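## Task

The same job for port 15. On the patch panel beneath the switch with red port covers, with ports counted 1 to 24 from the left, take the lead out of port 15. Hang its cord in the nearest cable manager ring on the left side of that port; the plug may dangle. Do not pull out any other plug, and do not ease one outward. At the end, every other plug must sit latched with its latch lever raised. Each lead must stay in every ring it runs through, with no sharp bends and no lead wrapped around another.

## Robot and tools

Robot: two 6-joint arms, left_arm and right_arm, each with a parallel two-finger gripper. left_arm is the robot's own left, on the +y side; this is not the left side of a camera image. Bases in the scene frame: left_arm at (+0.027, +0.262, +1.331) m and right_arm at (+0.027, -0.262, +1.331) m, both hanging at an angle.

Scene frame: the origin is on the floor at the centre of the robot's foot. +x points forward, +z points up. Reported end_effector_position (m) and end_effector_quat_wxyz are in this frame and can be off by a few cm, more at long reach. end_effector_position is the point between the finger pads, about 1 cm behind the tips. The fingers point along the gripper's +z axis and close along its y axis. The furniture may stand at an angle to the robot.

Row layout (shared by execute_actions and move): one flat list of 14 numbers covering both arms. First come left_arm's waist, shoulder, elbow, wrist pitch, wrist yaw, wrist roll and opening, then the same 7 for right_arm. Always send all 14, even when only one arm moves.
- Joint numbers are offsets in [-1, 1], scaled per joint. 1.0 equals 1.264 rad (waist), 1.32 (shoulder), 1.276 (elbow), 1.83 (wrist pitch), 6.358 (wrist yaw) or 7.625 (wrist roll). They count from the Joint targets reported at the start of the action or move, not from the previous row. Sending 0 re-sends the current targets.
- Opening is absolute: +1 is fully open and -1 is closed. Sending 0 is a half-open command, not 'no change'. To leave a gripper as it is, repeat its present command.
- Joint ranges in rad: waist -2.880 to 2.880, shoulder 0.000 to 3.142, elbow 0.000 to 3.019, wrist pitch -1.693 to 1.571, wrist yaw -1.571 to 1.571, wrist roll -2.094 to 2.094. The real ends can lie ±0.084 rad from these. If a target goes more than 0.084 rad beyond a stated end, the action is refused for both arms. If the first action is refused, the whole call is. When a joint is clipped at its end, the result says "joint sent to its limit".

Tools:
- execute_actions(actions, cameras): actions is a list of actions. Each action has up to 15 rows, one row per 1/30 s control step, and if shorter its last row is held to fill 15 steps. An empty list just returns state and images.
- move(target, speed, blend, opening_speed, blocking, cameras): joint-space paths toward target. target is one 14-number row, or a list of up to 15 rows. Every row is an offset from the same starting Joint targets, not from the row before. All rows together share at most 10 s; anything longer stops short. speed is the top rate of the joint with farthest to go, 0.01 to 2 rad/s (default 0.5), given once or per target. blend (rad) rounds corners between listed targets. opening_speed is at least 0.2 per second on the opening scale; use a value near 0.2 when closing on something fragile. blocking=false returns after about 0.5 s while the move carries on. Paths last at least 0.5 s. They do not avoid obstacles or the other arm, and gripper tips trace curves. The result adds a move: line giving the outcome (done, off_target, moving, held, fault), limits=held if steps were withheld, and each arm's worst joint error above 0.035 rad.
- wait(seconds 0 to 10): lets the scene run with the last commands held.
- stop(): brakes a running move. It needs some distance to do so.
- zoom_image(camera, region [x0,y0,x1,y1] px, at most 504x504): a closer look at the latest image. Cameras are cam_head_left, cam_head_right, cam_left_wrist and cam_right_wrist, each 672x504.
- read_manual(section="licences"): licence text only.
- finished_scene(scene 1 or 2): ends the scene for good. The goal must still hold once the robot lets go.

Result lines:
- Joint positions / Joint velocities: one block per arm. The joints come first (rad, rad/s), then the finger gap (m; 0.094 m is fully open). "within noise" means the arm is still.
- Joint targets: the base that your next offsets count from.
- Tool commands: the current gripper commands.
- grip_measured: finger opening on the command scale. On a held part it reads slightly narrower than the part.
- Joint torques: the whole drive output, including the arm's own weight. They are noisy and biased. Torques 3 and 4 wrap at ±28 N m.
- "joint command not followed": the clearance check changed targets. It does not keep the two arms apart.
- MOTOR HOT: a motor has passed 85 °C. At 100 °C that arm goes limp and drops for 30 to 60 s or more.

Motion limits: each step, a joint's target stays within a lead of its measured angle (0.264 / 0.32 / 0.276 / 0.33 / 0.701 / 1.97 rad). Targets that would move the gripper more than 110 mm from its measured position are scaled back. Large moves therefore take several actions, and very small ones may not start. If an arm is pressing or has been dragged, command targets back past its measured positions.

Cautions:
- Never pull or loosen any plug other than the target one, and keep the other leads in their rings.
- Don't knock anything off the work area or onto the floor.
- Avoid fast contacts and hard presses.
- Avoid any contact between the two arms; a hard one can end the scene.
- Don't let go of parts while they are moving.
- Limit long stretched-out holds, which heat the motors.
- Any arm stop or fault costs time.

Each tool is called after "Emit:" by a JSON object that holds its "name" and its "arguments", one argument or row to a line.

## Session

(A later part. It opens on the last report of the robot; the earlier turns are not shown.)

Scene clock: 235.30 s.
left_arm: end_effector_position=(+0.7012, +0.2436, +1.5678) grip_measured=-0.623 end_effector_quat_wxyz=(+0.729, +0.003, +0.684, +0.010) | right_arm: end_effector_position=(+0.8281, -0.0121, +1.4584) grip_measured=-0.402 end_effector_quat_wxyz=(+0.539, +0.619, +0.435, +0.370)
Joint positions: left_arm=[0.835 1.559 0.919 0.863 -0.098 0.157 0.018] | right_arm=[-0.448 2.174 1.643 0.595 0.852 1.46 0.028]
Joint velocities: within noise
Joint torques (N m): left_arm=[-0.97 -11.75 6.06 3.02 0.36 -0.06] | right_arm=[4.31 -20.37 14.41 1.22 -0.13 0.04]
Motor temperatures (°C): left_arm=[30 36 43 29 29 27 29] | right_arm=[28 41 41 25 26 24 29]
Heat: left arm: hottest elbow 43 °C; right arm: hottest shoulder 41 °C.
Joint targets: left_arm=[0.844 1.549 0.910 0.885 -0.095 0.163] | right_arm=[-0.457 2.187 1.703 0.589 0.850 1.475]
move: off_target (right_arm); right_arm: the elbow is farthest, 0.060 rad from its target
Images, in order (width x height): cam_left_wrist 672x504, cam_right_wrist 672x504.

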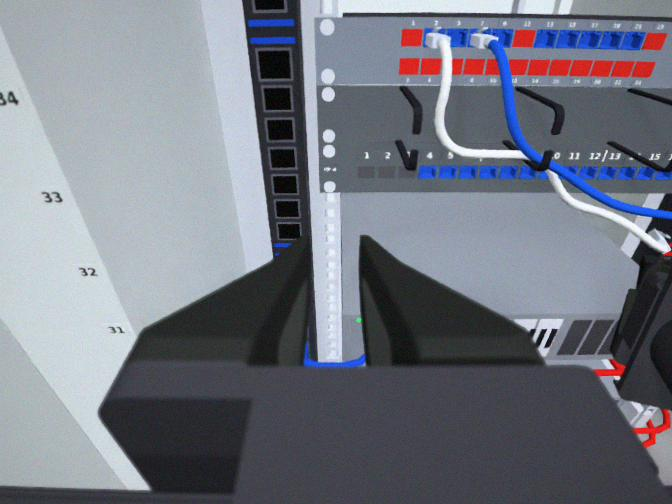

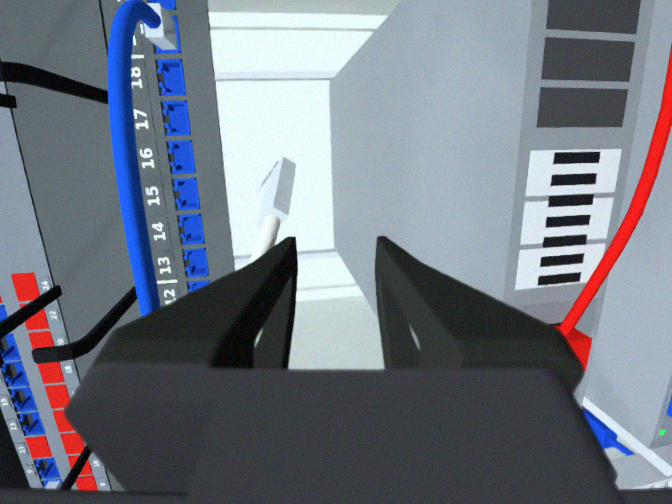

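Emit:
{"name": "zoom_image", "arguments": {
  "camera": "cam_left_wrist",
  "region": [552, 130, 672, 270]
}}

Emit:
{"name": "zoom_image", "arguments": {
  "camera": "cam_right_wrist",
  "region": [200, 120, 400, 300]
}}

Scaled by 3.600 from the camera's 672x504 image, which has a finer 960x720 frame.

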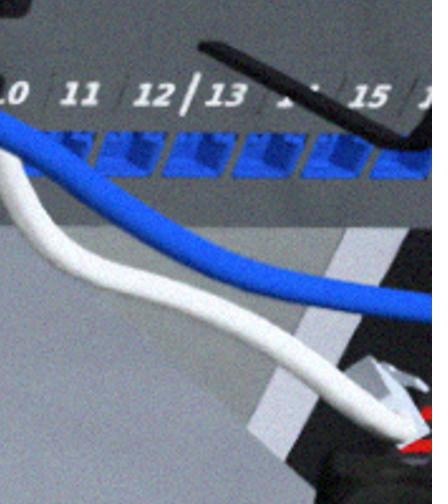

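Scaled by 2.520 from the camera's 672x504 image, which has a finer 960x720 frame.

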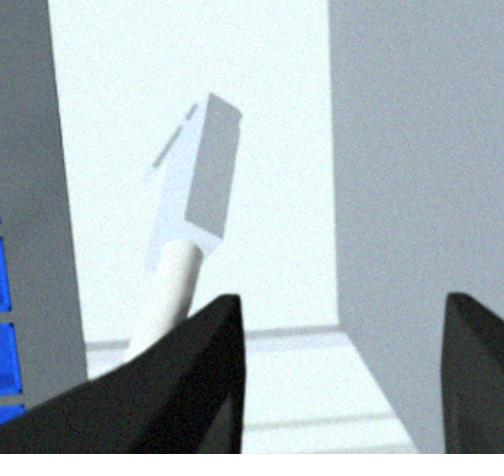

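Emit:
{"name": "move", "arguments": {
  "target": [0,0,0,0,0,0,-0.62,0.0348,-0.0538,0.0368,-0.0587,0.0162,0.0062,-0.45],
  "speed": 0.15,
  "cameras": ["cam_left_wrist","cam_right_wrist"]
}}

Scene clock: 240.30 s.
left_arm: end_effector_position=(+0.7012, +0.2436, +1.5678) grip_measured=-0.623 end_effector_quat_wxyz=(+0.729, +0.003, +0.684, +0.010) | right_arm: end_effector_position=(+0.8278, -0.0168, +1.4846) grip_measured=-0.448 end_effector_quat_wxyz=(+0.543, +0.646, +0.411, +0.345)
Joint positions: left_arm=[0.835 1.559 0.919 0.863 -0.098 0.157 0.018] | right_arm=[-0.434 2.147 1.692 0.487 0.95 1.507 0.026]
Joint velocities: within noise
Joint torques (N m): left_arm=[-1.55 -11.69 5.75 2.84 0.37 -0.04] | right_arm=[7.24 -24.12 14.57 1.22 0.11 0.04]
Motor temperatures (°C): left_arm=[30 36 42 29 29 27 29] | right_arm=[28 41 43 25 26 24 29]
Heat: left arm: hottest elbow 42 °C; right arm: hottest elbow 43 °C.
Joint targets: left_arm=[0.844 1.549 0.910 0.885 -0.095 0.163] | right_arm=[-0.414 2.116 1.750 0.482 0.953 1.522]
move: off_target (right_arm); right_arm: the elbow is farthest, 0.058 rad from its target
Images, in order (width x height): cam_left_wrist 672x504, cam_right_wrist 672x504.

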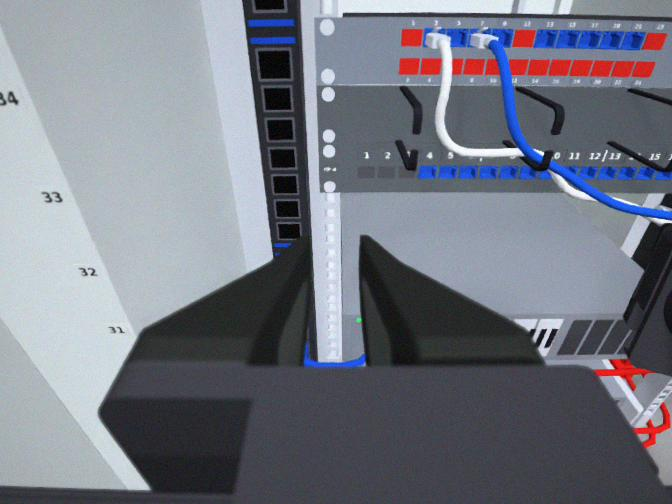

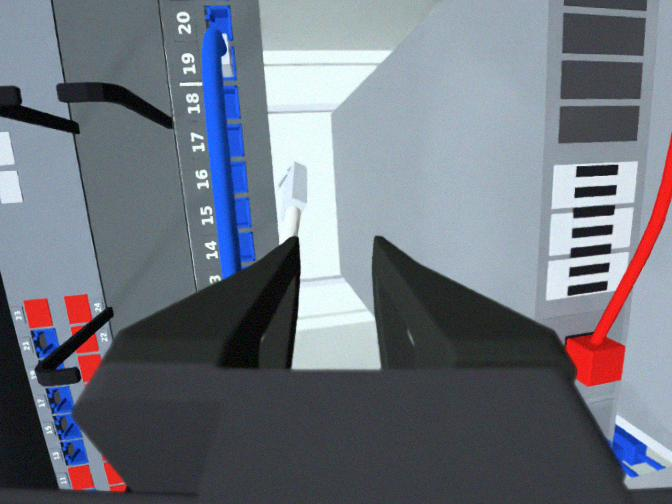

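Emit:
{"name": "zoom_image", "arguments": {
  "camera": "cam_right_wrist",
  "region": [200, 130, 400, 310]
}}

Emit:
{"name": "zoom_image", "arguments": {
  "camera": "cam_left_wrist",
  "region": [522, 120, 672, 270]
}}

Scaled by 2.520 from the camera's 672x504 image, which has a finer 960x720 frame.

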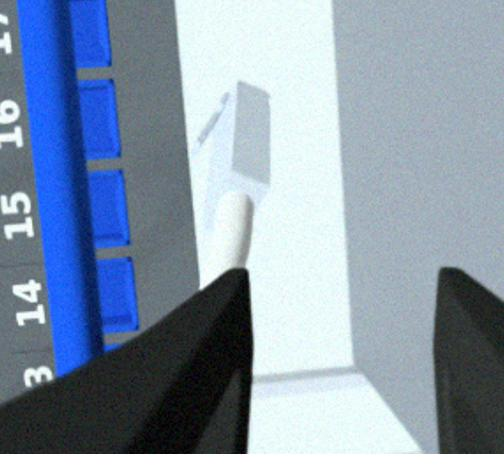

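Scaled by 3.360 from the camera's 672x504 image, which has a finer 960x720 frame.

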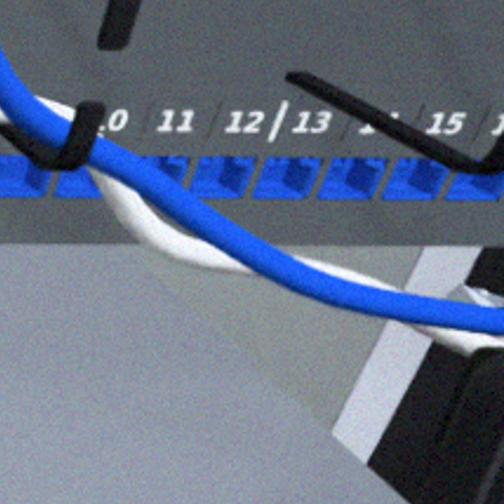

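Emit:
{"name": "move", "arguments": {
  "target": [
    [0,0,0,0,0,0,-0.62,-0.0388,0.053,-0.0839,0.0716,-0.0162,-0.0062,-0.45],
    [0,0,0,0,0,0,-0.62,0.0229,-0.0023,-0.1093,0.0432,0.0047,0,-0.45],
    [0,0,0,0,0,0,-0.62,0.0277,-0.0295,-0.0572,0.0186,0.0057,0,-0.45]
  ],
  "speed": 0.15,
  "cameras": ["cam_left_wrist","cam_right_wrist"]
}}

Scene clock: 244.40 s.
left_arm: end_effector_position=(+0.7012, +0.2436, +1.5678) grip_measured=-0.623 end_effector_quat_wxyz=(+0.729, +0.003, +0.684, +0.010) | right_arm: end_effector_position=(+0.8002, -0.0030, +1.4868) grip_measured=-0.448 end_effector_quat_wxyz=(+0.542, +0.646, +0.412, +0.344)
Joint positions: left_arm=[0.835 1.559 0.919 0.863 -0.098 0.157 0.018] | right_arm=[-0.397 2.111 1.618 0.522 0.987 1.507 0.026]
Joint velocities: within noise
Joint torques (N m): left_arm=[-1.26 -11.75 5.79 2.74 0.36 -0.06] | right_arm=[6.77 -24.12 14.5 1.1 0.11 0.05]
Motor temperatures (°C): left_arm=[30 36 42 29 29 27 29] | right_arm=[28 41 43 25 26 24 29]
Heat: left arm: hottest elbow 42 °C; right arm: hottest elbow 43 °C.
Joint targets: left_arm=[0.844 1.549 0.910 0.885 -0.095 0.163] | right_arm=[-0.378 2.077 1.677 0.516 0.989 1.522]
move: off_target (right_arm); right_arm: the elbow is farthest, 0.059 rad from its target
Images, in order (width x height): cam_left_wrist 672x504, cam_right_wrist 672x504.

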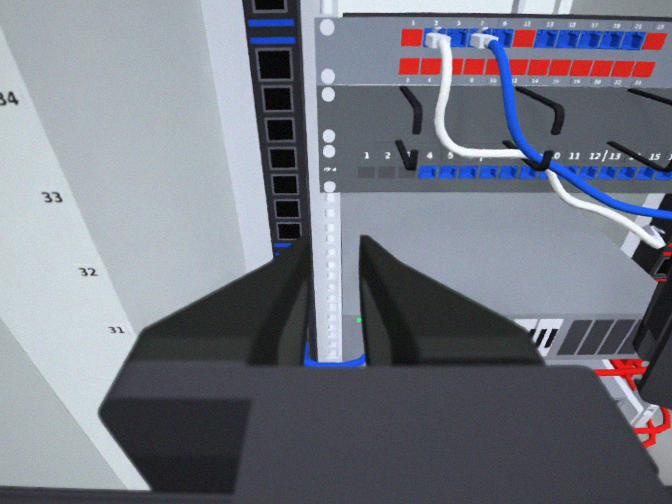

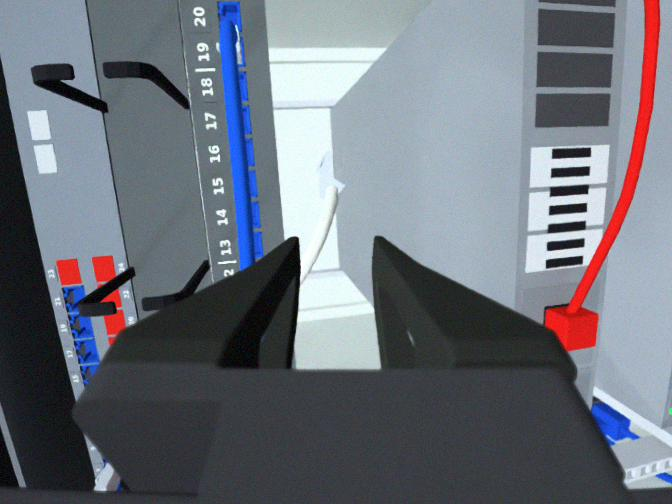

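Emit:
{"name": "move", "arguments": {
  "target": [
    [0,0,0,0,0,0,-0.62,-0.0269,0.0341,0,0,0,0,-0.45],
    [0,0,0,0,0,0,-0.62,-0.0918,0.1152,0.1528,-0.0508,-0.0134,0,-0.45]
  ],
  "speed": 0.12,
  "cameras": ["cam_left_wrist","cam_right_wrist"]
}}

Emit:
{"name": "zoom_image", "arguments": {
  "camera": "cam_right_wrist",
  "region": [200, 130, 400, 310]
}}

Scene clock: 247.63 s.
left_arm: end_effector_position=(+0.7012, +0.2436, +1.5678) grip_measured=-0.623 end_effector_quat_wxyz=(+0.729, +0.003, +0.684, +0.010) | right_arm: end_effector_position=(+0.8641, -0.0307, +1.4720) grip_measured=-0.448 end_effector_quat_wxyz=(+0.542, +0.646, +0.416, +0.341)
Joint positions: left_arm=[0.835 1.559 0.919 0.863 -0.098 0.157 0.018] | right_arm=[-0.477 2.217 1.808 0.428 0.907 1.508 0.026]
Joint velocities: within noise
Joint torques (N m): left_arm=[-1.38 -11.93 5.94 3.07 0.39 -0.07] | right_arm=[3.78 -21.54 15.23 1.18 -0.09 0.04]
Motor temperatures (°C): left_arm=[30 36 42 29 29 27 29] | right_arm=[28 41 43 25 26 24 29]
Heat: left arm: hottest elbow 42 °C; right arm: hottest elbow 43 °C.
Joint targets: left_arm=[0.844 1.549 0.910 0.885 -0.095 0.163] | right_arm=[-0.495 2.229 1.872 0.423 0.904 1.522]
move: off_target (right_arm); right_arm: the elbow is farthest, 0.064 rad from its target
Images, in order (width x height): cam_left_wrist 672x504, cam_right_wrist 672x504.

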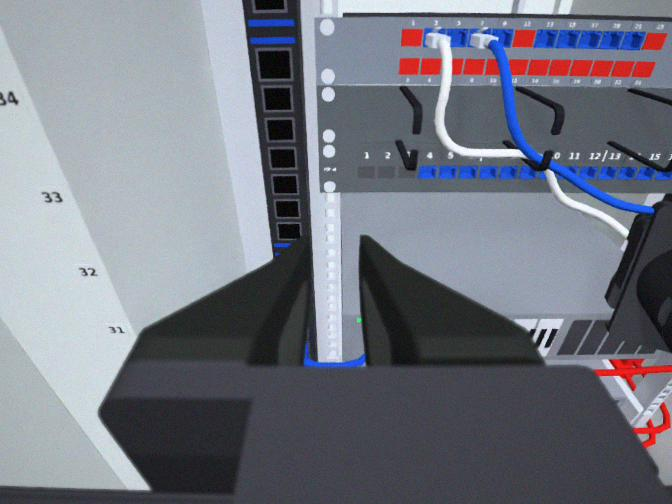

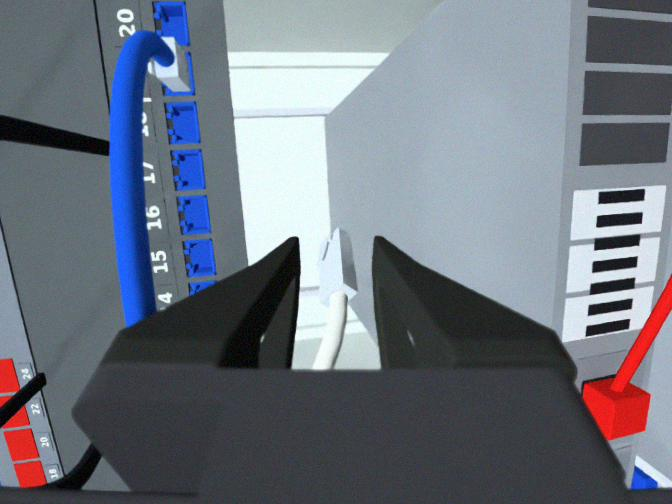

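Scaled by 2.520 from the camera's 672x504 image, which has a finer 960x720 frame.

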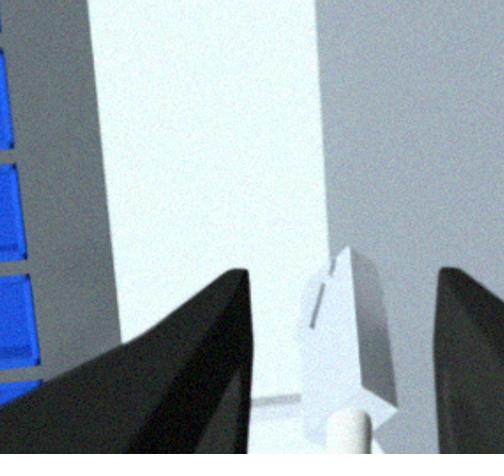

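Emit:
{"name": "move", "arguments": {
  "target": [0,0,0,0,0,0,-0.62,0,0,0,0,0,0,-1],
  "opening_speed": 0.25,
  "cameras": ["cam_left_wrist","cam_right_wrist"]
}}

Emit:
{"name": "zoom_image", "arguments": {
  "camera": "cam_right_wrist",
  "region": [200, 130, 400, 310]
}}

Scene clock: 250.20 s.
left_arm: end_effector_position=(+0.7012, +0.2436, +1.5678) grip_measured=-0.623 end_effector_quat_wxyz=(+0.729, +0.003, +0.684, +0.010) | right_arm: end_effector_position=(+0.8651, -0.0313, +1.4737) grip_measured=-0.886 end_effector_quat_wxyz=(+0.542, +0.647, +0.413, +0.343)
Joint positions: left_arm=[0.835 1.559 0.919 0.863 -0.098 0.157 0.018] | right_arm=[-0.478 2.217 1.811 0.428 0.906 1.512 0.005]
Joint velocities: within noise
Joint torques (N m): left_arm=[-0.97 -12.16 6.06 2.95 0.36 -0.02] | right_arm=[3.9 -21.6 15.02 1.21 -0.08 -0.01]
Motor temperatures (°C): left_arm=[30 36 42 29 29 27 29] | right_arm=[28 41 44 25 26 24 29]
Heat: left arm: hottest elbow 42 °C; right arm: hottest elbow 44 °C.
Joint targets: left_arm=[0.844 1.549 0.910 0.885 -0.095 0.163] | right_arm=[-0.495 2.229 1.872 0.423 0.904 1.522]
move: off_target (right_arm); right_arm: the elbow is farthest, 0.061 rad from its target
Images, in order (width x height): cam_left_wrist 672x504, cam_right_wrist 672x504.

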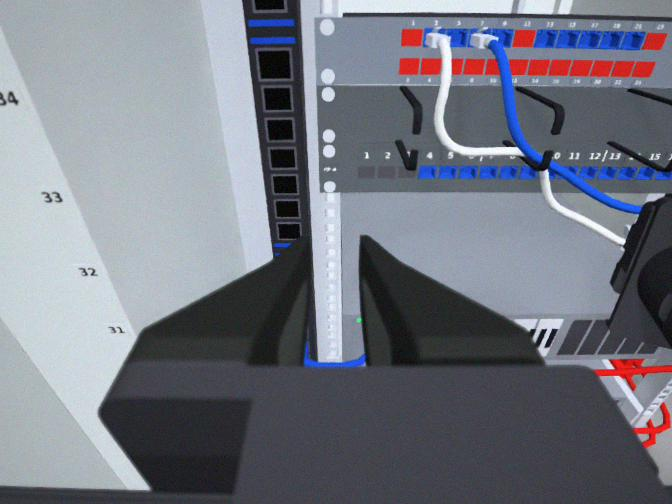

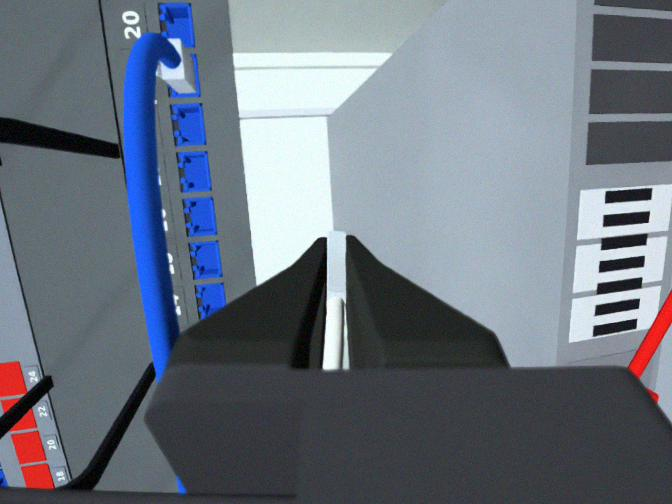

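Scaled by 2.520 from the camera's 672x504 image, which has a finer 960x720 frame.

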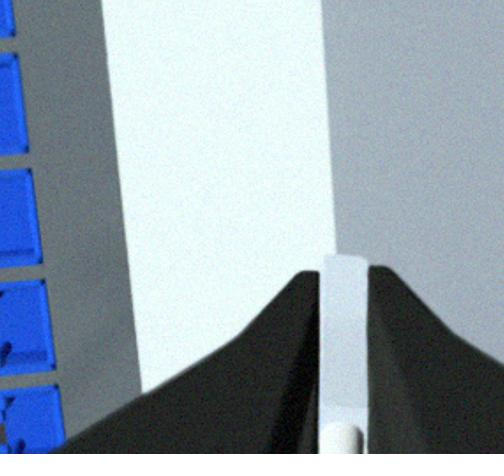

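Emit:
{"name": "move", "arguments": {
  "target": [
    [0,0,0,0,0,0,-0.62,0.0237,-0.0341,-0.0455,0,0,0,-1],
    [0,0,0,0,0,0,-0.62,0.0237,-0.0341,-0.0455,0,0,0,-0.72],
    [0,0,0,0,0,0,-0.62,0.0388,-0.0523,-0.0799,0.0202,0.003,0,-0.72]
  ],
  "opening_speed": 0.25,
  "speed": 0.1,
  "cameras": ["cam_left_wrist","cam_right_wrist"]
}}

Emit:
{"name": "zoom_image", "arguments": {
  "camera": "cam_right_wrist",
  "region": [200, 130, 400, 310]
}}

Scene clock: 254.40 s.
left_arm: end_effector_position=(+0.7012, +0.2436, +1.5678) grip_measured=-0.623 end_effector_quat_wxyz=(+0.729, +0.003, +0.684, +0.010) | right_arm: end_effector_position=(+0.8543, -0.0317, +1.4707) grip_measured=-0.722 end_effector_quat_wxyz=(+0.543, +0.648, +0.414, +0.337)
Joint positions: left_arm=[0.835 1.559 0.919 0.863 -0.098 0.157 0.018] | right_arm=[-0.471 2.199 1.77 0.441 0.921 1.512 0.013]
Joint velocities: within noise
Joint torques (N m): left_arm=[-1.67 -11.93 5.9 2.96 0.35 -0.05] | right_arm=[7.53 -25.41 9.72 2.33 0.07 0]
Motor temperatures (°C): left_arm=[30 36 41 29 29 27 29] | right_arm=[28 40 44 25 26 24 29]
Heat: left arm: hottest elbow 41 °C; right arm: hottest elbow 44 °C.
Joint targets: left_arm=[0.844 1.549 0.910 0.885 -0.095 0.163] | right_arm=[-0.445 2.160 1.770 0.460 0.923 1.522]
move: off_target (right_arm); right_arm: the shoulder is farthest, 0.039 rad from its target
Images, in order (width x height): cam_left_wrist 672x504, cam_right_wrist 672x504.

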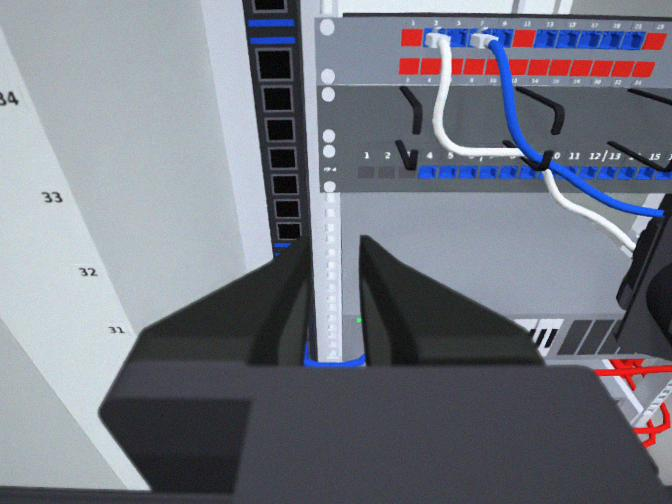

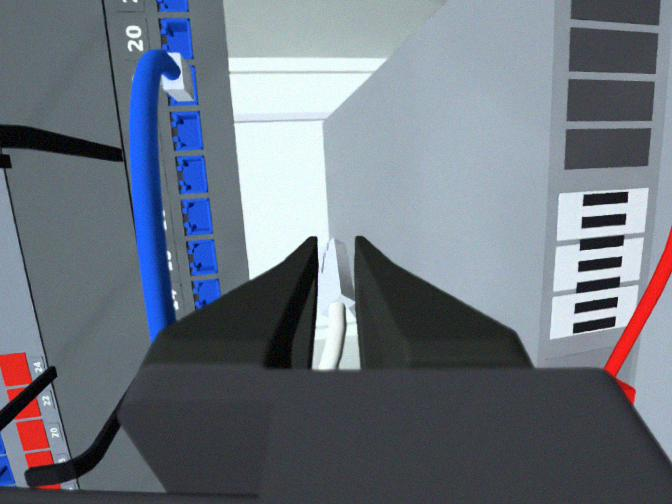

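Scaled by 2.520 from the camera's 672x504 image, which has a finer 960x720 frame.

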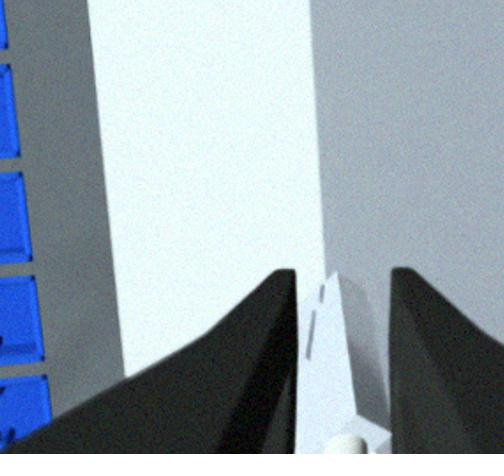

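Emit:
{"name": "move", "arguments": {
  "target": [0,0,0,0,0,0,-0.62,0,0,0,0,0,0,-0.5],
  "opening_speed": 0.3,
  "cameras": ["cam_right_wrist"]
}}

Scene clock: 255.70 s.
left_arm: end_effector_position=(+0.7012, +0.2436, +1.5678) grip_measured=-0.623 end_effector_quat_wxyz=(+0.729, +0.003, +0.684, +0.010) | right_arm: end_effector_position=(+0.8537, -0.0303, +1.4709) grip_measured=-0.503 end_effector_quat_wxyz=(+0.543, +0.648, +0.414, +0.337)
Joint positions: left_arm=[0.835 1.559 0.919 0.863 -0.098 0.157 0.018] | right_arm=[-0.469 2.199 1.77 0.442 0.921 1.512 0.023]
Joint velocities: within noise
Joint torques (N m): left_arm=[-1.44 -11.81 6 2.97 0.39 -0.02] | right_arm=[7.06 -25.35 9.73 2.21 0.08 -0.01]
Motor temperatures (°C): left_arm=[30 36 41 29 29 27 29] | right_arm=[28 40 44 25 26 24 29]
Heat: left arm: hottest elbow 41 °C; right arm: hottest elbow 44 °C.
Joint targets: left_arm=[0.844 1.549 0.910 0.885 -0.095 0.163] | right_arm=[-0.445 2.160 1.770 0.460 0.923 1.522]
move: off_target (right_arm); right_arm: the shoulder is farthest, 0.039 rad from its target
Images, in order (width x height): cam_right_wrist 672x504.

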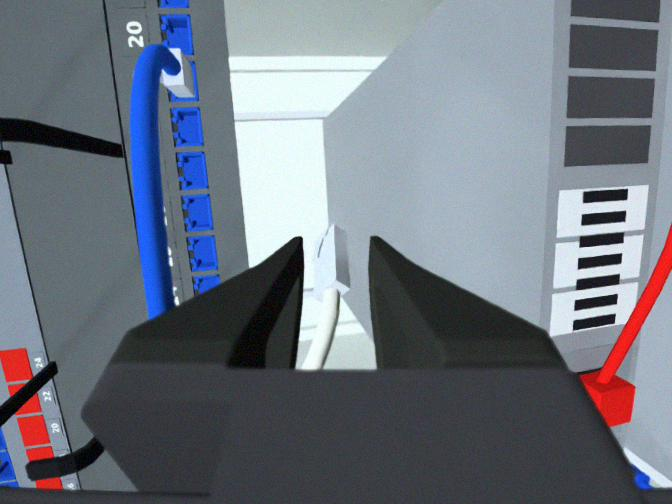

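Emit:
{"name": "move", "arguments": {
  "target": [0,0,0,0,0,0,-0.62,0.0071,-0.0114,-0.0172,0.0057,0.0014,0,-0.5],
  "speed": 0.1,
  "cameras": ["cam_right_wrist"]
}}

Scene clock: 256.70 s.
left_arm: end_effector_position=(+0.7012, +0.2436, +1.5678) grip_measured=-0.623 end_effector_quat_wxyz=(+0.729, +0.003, +0.684, +0.010) | right_arm: end_effector_position=(+0.8467, -0.0258, +1.4764) grip_measured=-0.502 end_effector_quat_wxyz=(+0.542, +0.647, +0.413, +0.340)
Joint positions: left_arm=[0.835 1.559 0.919 0.863 -0.098 0.157 0.018] | right_arm=[-0.459 2.183 1.749 0.452 0.929 1.512 0.023]
Joint velocities: within noise
Joint torques (N m): left_arm=[-1.61 -11.69 5.81 3.07 0.33 0] | right_arm=[7.24 -25.11 9.54 2.21 0.11 -0.03]
Motor temperatures (°C): left_arm=[30 36 41 29 29 27 29] | right_arm=[28 40 44 25 26 24 29]
Heat: left arm: hottest elbow 41 °C; right arm: hottest elbow 44 °C.
Joint targets: left_arm=[0.844 1.549 0.910 0.885 -0.095 0.163] | right_arm=[-0.437 2.145 1.748 0.470 0.932 1.522]
move: off_target (right_arm); right_arm: the shoulder is farthest, 0.038 rad from its target
Images, in order (width x height): cam_right_wrist 672x504.

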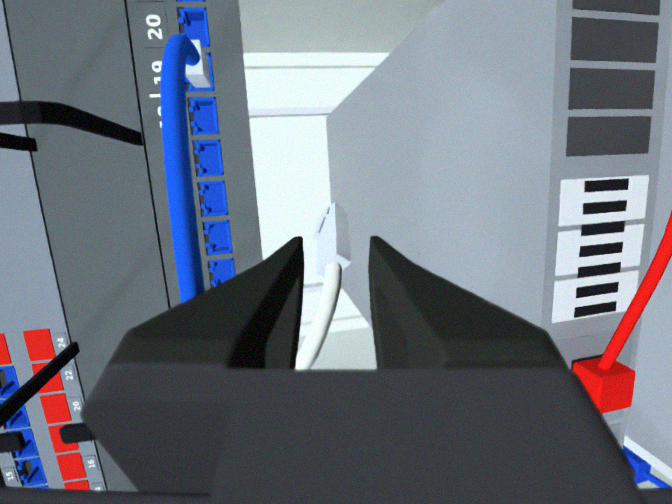

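Emit:
{"name": "move", "arguments": {
  "target": [0,0,0,0,0,0,-0.62,0,0,0,0,0,0,-1],
  "opening_speed": 0.25,
  "cameras": ["cam_left_wrist","cam_right_wrist"]
}}

Emit:
{"name": "zoom_image", "arguments": {
  "camera": "cam_right_wrist",
  "region": [200, 130, 400, 310]
}}

Scene clock: 259.10 s.
left_arm: end_effector_position=(+0.7012, +0.2436, +1.5678) grip_measured=-0.623 end_effector_quat_wxyz=(+0.729, +0.003, +0.684, +0.010) | right_arm: end_effector_position=(+0.8465, -0.0264, +1.4783) grip_measured=-0.901 end_effector_quat_wxyz=(+0.543, +0.648, +0.412, +0.341)
Joint positions: left_arm=[0.835 1.559 0.919 0.863 -0.098 0.157 0.018] | right_arm=[-0.459 2.18 1.748 0.454 0.93 1.512 0.005]
Joint velocities: within noise
Joint torques (N m): left_arm=[-1.03 -12.81 5.89 2.88 0.35 -0.05] | right_arm=[7.41 -24.82 9.63 2.1 0.09 -0.03]
Motor temperatures (°C): left_arm=[29 36 41 29 29 27 29] | right_arm=[28 41 43 25 26 24 29]
Heat: left arm: hottest elbow 41 °C; right arm: hottest elbow 43 °C.
Joint targets: left_arm=[0.844 1.549 0.910 0.885 -0.095 0.163] | right_arm=[-0.437 2.145 1.748 0.470 0.932 1.522]
move: done
Images, in order (width x height): cam_left_wrist 672x504, cam_right_wrist 672x504.

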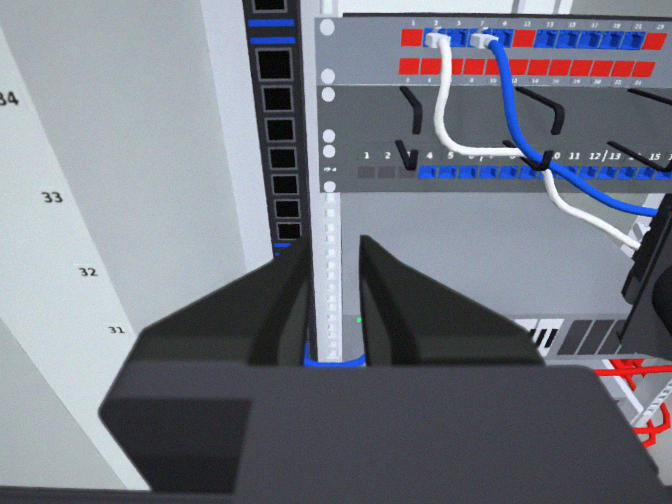

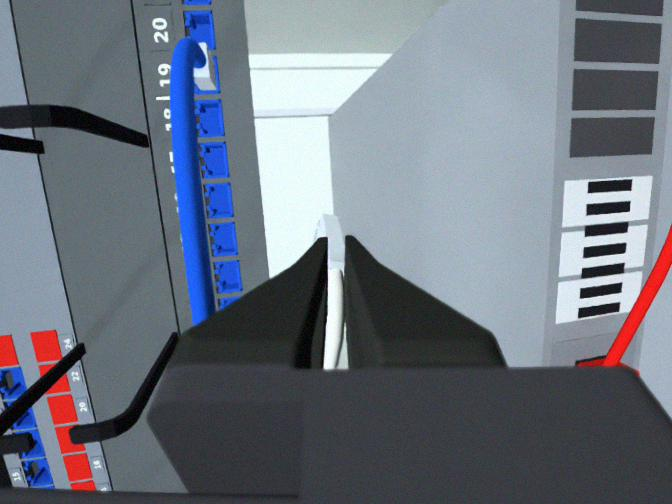

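Scaled by 2.520 from the camera's 672x504 image, which has a finer 960x720 frame.

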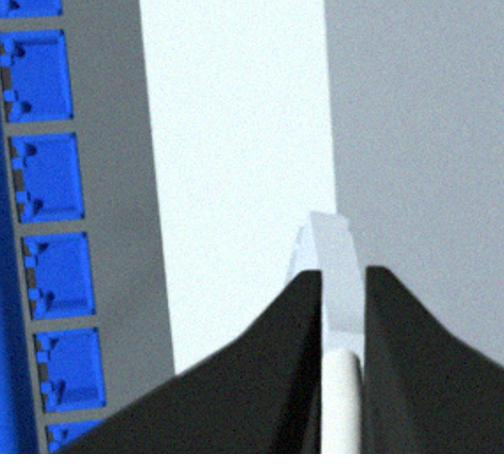

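Emit:
{"name": "move", "arguments": {
  "target": [
    [0,0,0,0,0,0,-0.62,-0.0237,0.0341,0,0,0,0,-1],
    [0,0,0,0,0,0,-0.62,-0.0981,0.1424,-0.0972,0.424,-0.1003,-0.0328,-1]
  ],
  "speed": 0.3,
  "cameras": ["cam_left_wrist","cam_right_wrist"]
}}

Scene clock: 263.40 s.
left_arm: end_effector_position=(+0.7012, +0.2436, +1.5678) grip_measured=-0.623 end_effector_quat_wxyz=(+0.729, +0.003, +0.684, +0.010) | right_arm: end_effector_position=(+0.8414, -0.0124, +1.4774) grip_measured=-0.902 end_effector_quat_wxyz=(+0.575, +0.409, +0.396, +0.587)
Joint positions: left_arm=[0.835 1.559 0.919 0.863 -0.098 0.157 0.018] | right_arm=[-0.547 2.316 1.628 1.23 0.3 1.291 0.005]
Joint velocities: within noise
Joint torques (N m): left_arm=[-1.2 -12.28 5.76 2.99 0.34 -0.03] | right_arm=[3.78 -20.37 7.68 2.06 -0.42 -0.32]
Motor temperatures (°C): left_arm=[29 36 41 29 29 27 29] | right_arm=[28 41 43 25 26 24 29]
Heat: left arm: hottest elbow 41 °C; right arm: hottest elbow 43 °C.
Joint targets: left_arm=[0.844 1.549 0.910 0.885 -0.095 0.163] | right_arm=[-0.561 2.333 1.624 1.246 0.294 1.272]
move: done
Images, in order (width x height): cam_left_wrist 672x504, cam_right_wrist 672x504.

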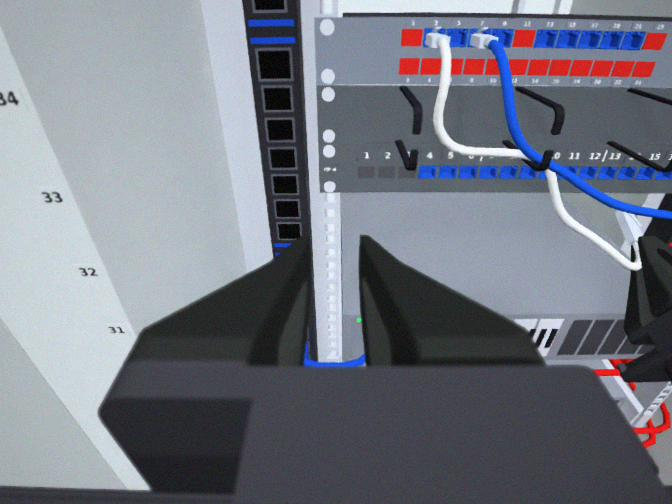

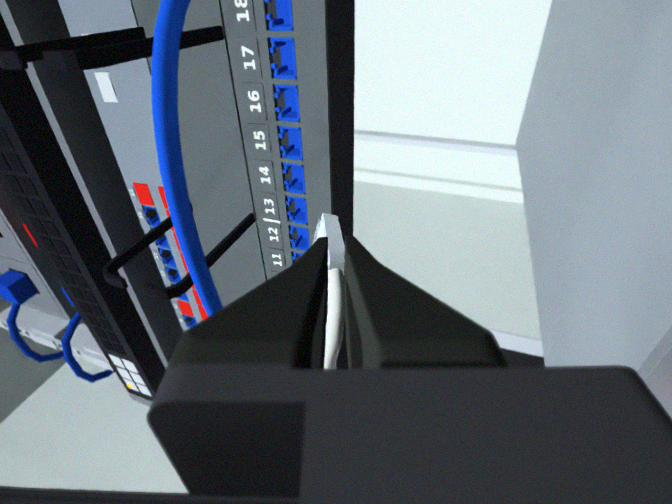

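Emit:
{"name": "move", "arguments": {
  "target": [
    [0,0,0,0,0,0,-0.62,0,0,0.0455,0,0,0,-1],
    [0,0,0,0,0,0,-0.62,-0.0348,0.225,0.3824,0.165,-0.0282,-0.0071,-1]
  ],
  "speed": 0.25,
  "cameras": ["cam_left_wrist","cam_right_wrist"]
}}

Scene clock: 266.50 s.
left_arm: end_effector_position=(+0.7012, +0.2436, +1.5678) grip_measured=-0.623 end_effector_quat_wxyz=(+0.729, +0.003, +0.684, +0.010) | right_arm: end_effector_position=(+0.8620, -0.0184, +1.4941) grip_measured=-0.903 end_effector_quat_wxyz=(+0.651, +0.268, +0.253, +0.663)
Joint positions: left_arm=[0.835 1.559 0.919 0.863 -0.098 0.157 0.018] | right_arm=[-0.595 2.615 2.059 1.535 0.121 1.235 0.005]
Joint velocities: within noise
Joint torques (N m): left_arm=[-1.44 -11.4 5.89 2.97 0.34 -0.03] | right_arm=[4.37 -23 12.93 1.39 -0.51 -0.27]
Motor temperatures (°C): left_arm=[29 36 40 29 29 27 29] | right_arm=[28 41 43 25 26 24 30]
Heat: left arm: hottest elbow 40 °C; right arm: hottest elbow 43 °C.
Joint targets: left_arm=[0.844 1.549 0.910 0.885 -0.095 0.163] | right_arm=[-0.605 2.630 2.112 1.548 0.115 1.218]
move: off_target (right_arm); right_arm: the elbow is farthest, 0.053 rad from its target
Images, in order (width x height): cam_left_wrist 672x504, cam_right_wrist 672x504.

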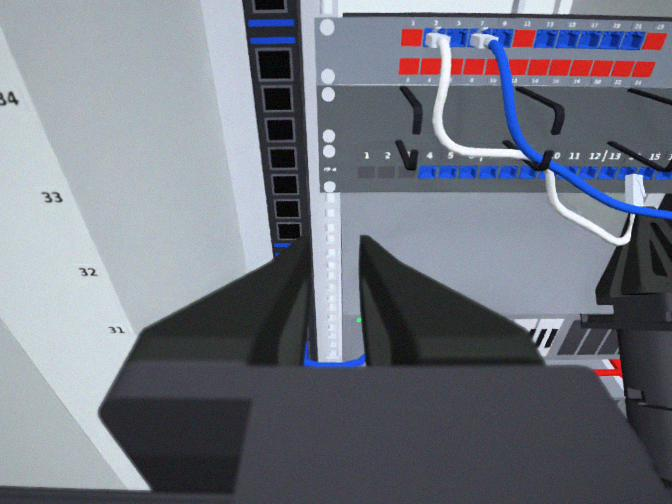

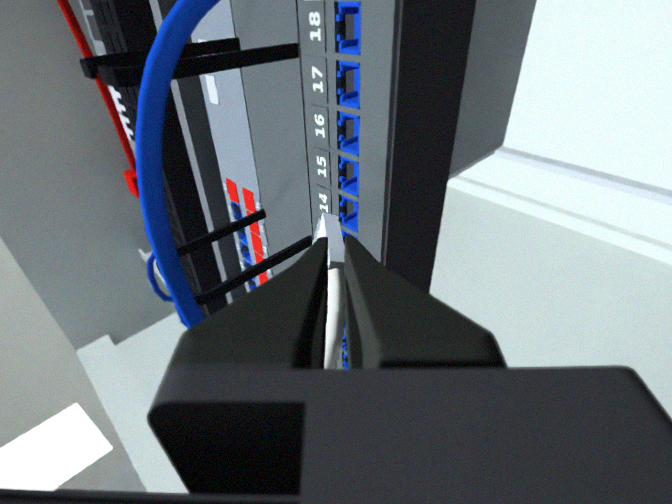

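Emit:
{"name": "move", "arguments": {
  "target": [
    [0,0,0,0,0,0,-0.62,-0.0103,0.0439,0.1042,0.0055,-0.0063,-0.0004,-1],
    [0,0,0,0,0,0,-0.62,-0.0285,0.0697,0.2116,0.0098,-0.0132,-0.0004,-1]
  ],
  "speed": 0.12,
  "blend": 0.03,
  "cameras": ["cam_left_wrist","cam_right_wrist"]
}}

Emit:
{"name": "zoom_image", "arguments": {
  "camera": "cam_left_wrist",
  "region": [472, 80, 672, 280]
}}

Scene clock: 269.63 s.
left_arm: end_effector_position=(+0.7012, +0.2436, +1.5678) grip_measured=-0.623 end_effector_quat_wxyz=(+0.729, +0.003, +0.684, +0.010) | right_arm: end_effector_position=(+0.8725, -0.0354, +1.5415) grip_measured=-0.903 end_effector_quat_wxyz=(+0.681, +0.197, +0.186, +0.680)
Joint positions: left_arm=[0.835 1.559 0.919 0.863 -0.098 0.157 0.018] | right_arm=[-0.626 2.706 2.325 1.553 0.036 1.229 0.005]
Joint velocities: within noise
Joint torques (N m): left_arm=[-0.97 -11.75 5.83 2.99 0.37 -0.03] | right_arm=[4.25 -23.41 13.91 1.05 -0.37 -0.23]
Motor temperatures (°C): left_arm=[29 36 40 29 29 27 29] | right_arm=[28 41 44 25 26 24 30]
Heat: left arm: hottest elbow 40 °C; right arm: hottest elbow 44 °C.
Joint targets: left_arm=[0.844 1.549 0.910 0.885 -0.095 0.163] | right_arm=[-0.641 2.722 2.382 1.566 0.031 1.215]
move: off_target (right_arm); right_arm: the elbow is farthest, 0.057 rad from its target
Images, in order (width x height): cam_left_wrist 672x504, cam_right_wrist 672x504.

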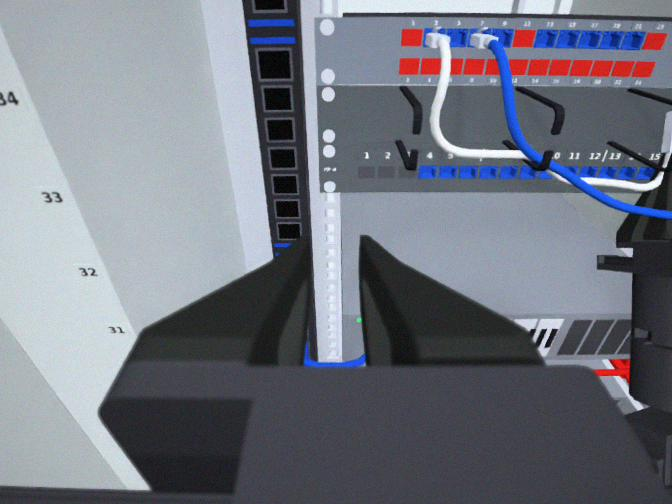

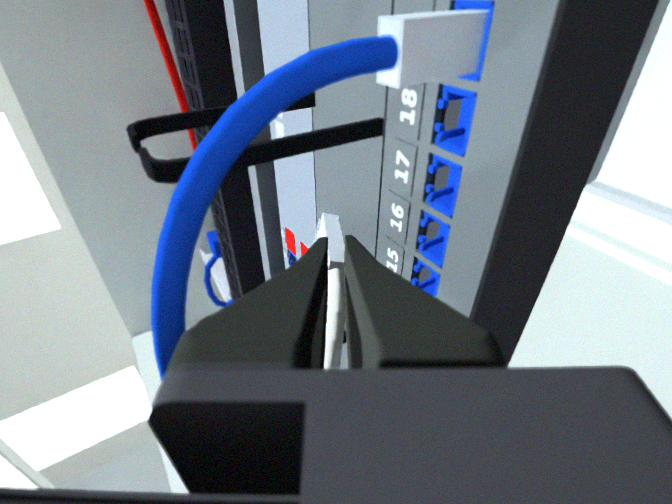

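Scaled by 2.520 from the camera's 672x504 image, which has a finer 960x720 frame.

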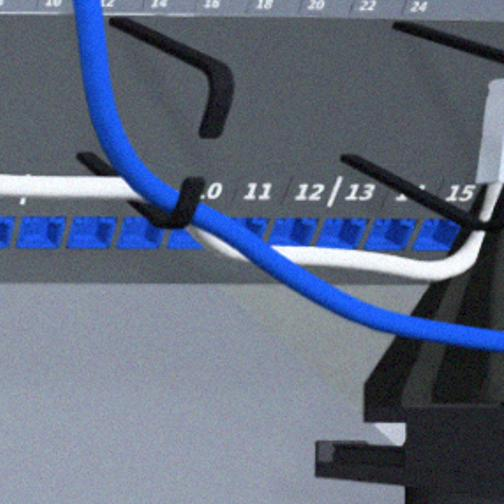

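Emit:
{"name": "move", "arguments": {
  "target": [-0.3916,0.2129,0.5094,-0.3967,-0.0794,-0.0159,-0.55,0,0,0,0,0,0,-1],
  "speed": 0.5,
  "cameras": ["cam_left_wrist","cam_head_left"]
}}

Scene clock: 272.77 s.
left_arm: end_effector_position=(+0.7532, -0.0479, +1.6018) grip_measured=-0.553 end_effector_quat_wxyz=(+0.609, +0.008, +0.793, -0.005) | right_arm: end_effector_position=(+0.8724, -0.0353, +1.5405) grip_measured=-0.903 end_effector_quat_wxyz=(+0.681, +0.197, +0.186, +0.680)
Joint positions: left_arm=[0.345 1.802 1.503 0.174 -0.597 0.049 0.021] | right_arm=[-0.626 2.707 2.325 1.554 0.036 1.229 0.005]
Joint velocities: within noise
Joint torques (N m): left_arm=[-3.66 -13.27 12.14 1.44 0.02 -0.11] | right_arm=[3.96 -23.59 13.94 0.99 -0.37 -0.24]
Motor temperatures (°C): left_arm=[29 35 40 29 29 27 28] | right_arm=[28 41 44 25 26 24 30]
Heat: left arm: hottest elbow 40 °C; right arm: hottest elbow 44 °C.
Joint targets: left_arm=[0.349 1.830 1.560 0.159 -0.600 0.042] | right_arm=[-0.641 2.722 2.382 1.566 0.031 1.214]
move: off_target (left_arm, right_arm); left_arm: the elbow is farthest, 0.057 rad from its target; right_arm: the elbow is farthest, 0.057 rad from its target
Images, in order (width x height): cam_head_left 672x504, cam_left_wrist 672x504.

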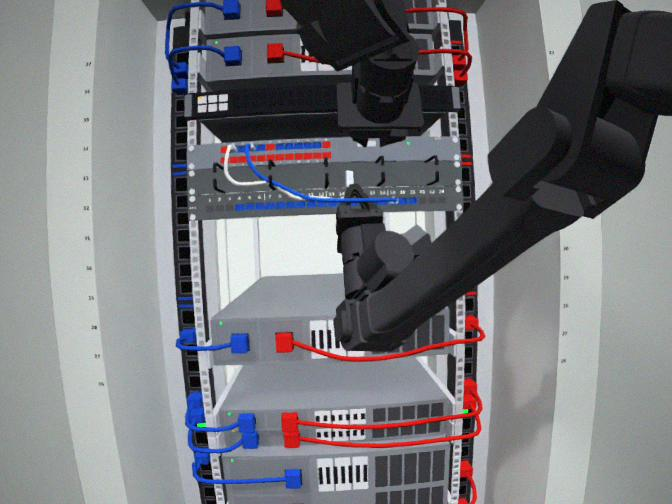

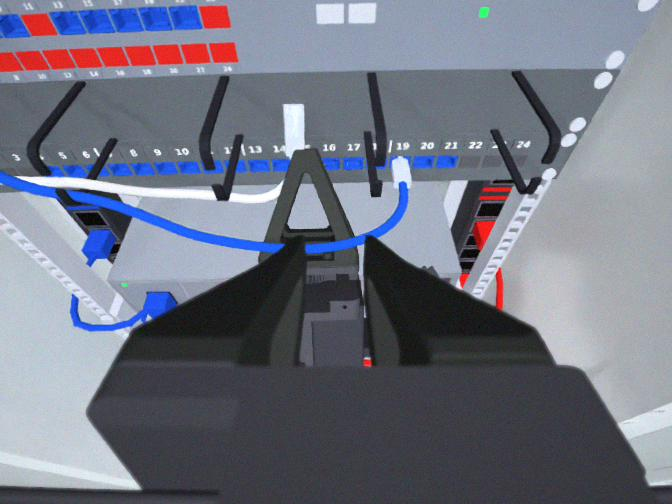

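Emit:
{"name": "move", "arguments": {
  "target": [0.0696,0.0985,0.1387,-0.023,0.0096,-0.0005,-0.55,0,0,0,0,0,0,-1],
  "speed": 0.2,
  "cameras": ["cam_left_wrist"]
}}

Scene clock: 275.60 s.
left_arm: end_effector_position=(+0.8212, -0.0255, +1.5842) grip_measured=-0.553 end_effector_quat_wxyz=(+0.609, -0.006, +0.793, +0.000) | right_arm: end_effector_position=(+0.8724, -0.0352, +1.5405) grip_measured=-0.903 end_effector_quat_wxyz=(+0.681, +0.197, +0.186, +0.680)
Joint positions: left_arm=[0.428 1.931 1.68 0.132 -0.541 0.045 0.021] | right_arm=[-0.626 2.707 2.325 1.554 0.035 1.229 0.005]
Joint velocities: within noise
Joint torques (N m): left_arm=[-3.31 -15.27 12.45 1.33 0.31 -0.13] | right_arm=[4.07 -23.53 13.89 1.01 -0.36 -0.23]
Motor temperatures (°C): left_arm=[29 35 41 29 29 27 28] | right_arm=[28 42 45 25 26 24 30]
Heat: left arm: hottest elbow 41 °C; right arm: hottest elbow 45 °C.
Joint targets: left_arm=[0.437 1.959 1.737 0.117 -0.538 0.038] | right_arm=[-0.641 2.722 2.382 1.566 0.031 1.214]
move: off_target (left_arm, right_arm); left_arm: the elbow is farthest, 0.057 rad from its target; right_arm: the elbow is farthest, 0.057 rad from its target
Images, in order (width x height): cam_left_wrist 672x504.

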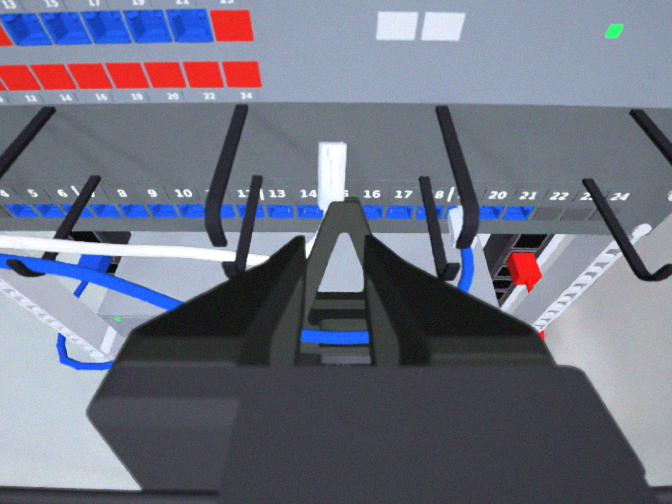

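Emit:
{"name": "move", "arguments": {
  "target": [0.0435,0.1159,0.1803,-0.0339,0.0094,-0.0003,-0.55,0,0,0,0,0,0,-1],
  "speed": 0.12,
  "cameras": ["cam_left_wrist","cam_right_wrist"]
}}

Scene clock: 278.33 s.
left_arm: end_effector_position=(+0.8845, -0.0210, +1.5721) grip_measured=-0.553 end_effector_quat_wxyz=(+0.613, -0.010, +0.790, -0.007) | right_arm: end_effector_position=(+0.8724, -0.0352, +1.5405) grip_measured=-0.903 end_effector_quat_wxyz=(+0.681, +0.197, +0.186, +0.680)
Joint positions: left_arm=[0.48 2.081 1.908 0.07 -0.482 0.043 0.021] | right_arm=[-0.626 2.707 2.325 1.554 0.035 1.229 0.005]
Joint velocities: within noise
Joint torques (N m): left_arm=[-3.08 -17.14 12.71 1.37 0.31 -0.17] | right_arm=[4.25 -23.47 13.89 1.01 -0.37 -0.24]
Motor temperatures (°C): left_arm=[29 35 42 29 29 27 28] | right_arm=[28 42 45 25 26 24 30]
Heat: left arm: hottest elbow 42 °C; right arm: hottest elbow 45 °C.
Joint targets: left_arm=[0.492 2.112 1.967 0.055 -0.479 0.036] | right_arm=[-0.641 2.722 2.382 1.566 0.031 1.214]
move: off_target (left_arm, right_arm); left_arm: the elbow is farthest, 0.059 rad from its target; right_arm: the elbow is farthest, 0.057 rad from its target
Images, in order (width x height): cam_left_wrist 672x504, cam_right_wrist 672x504.

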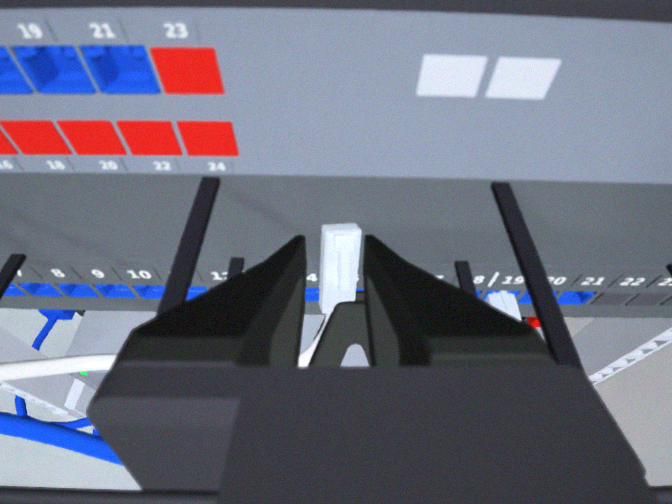

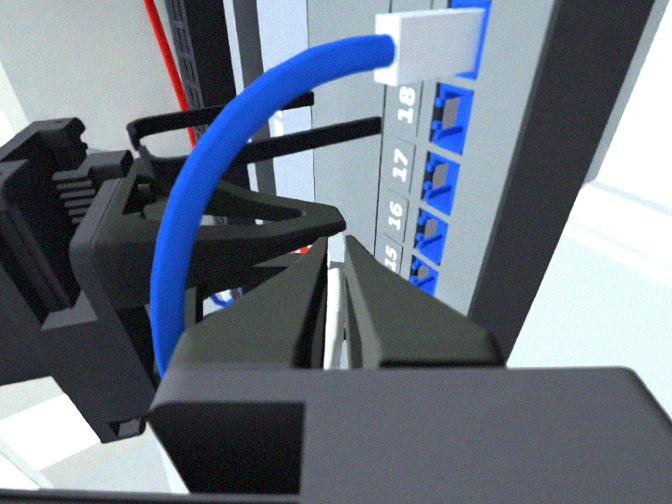

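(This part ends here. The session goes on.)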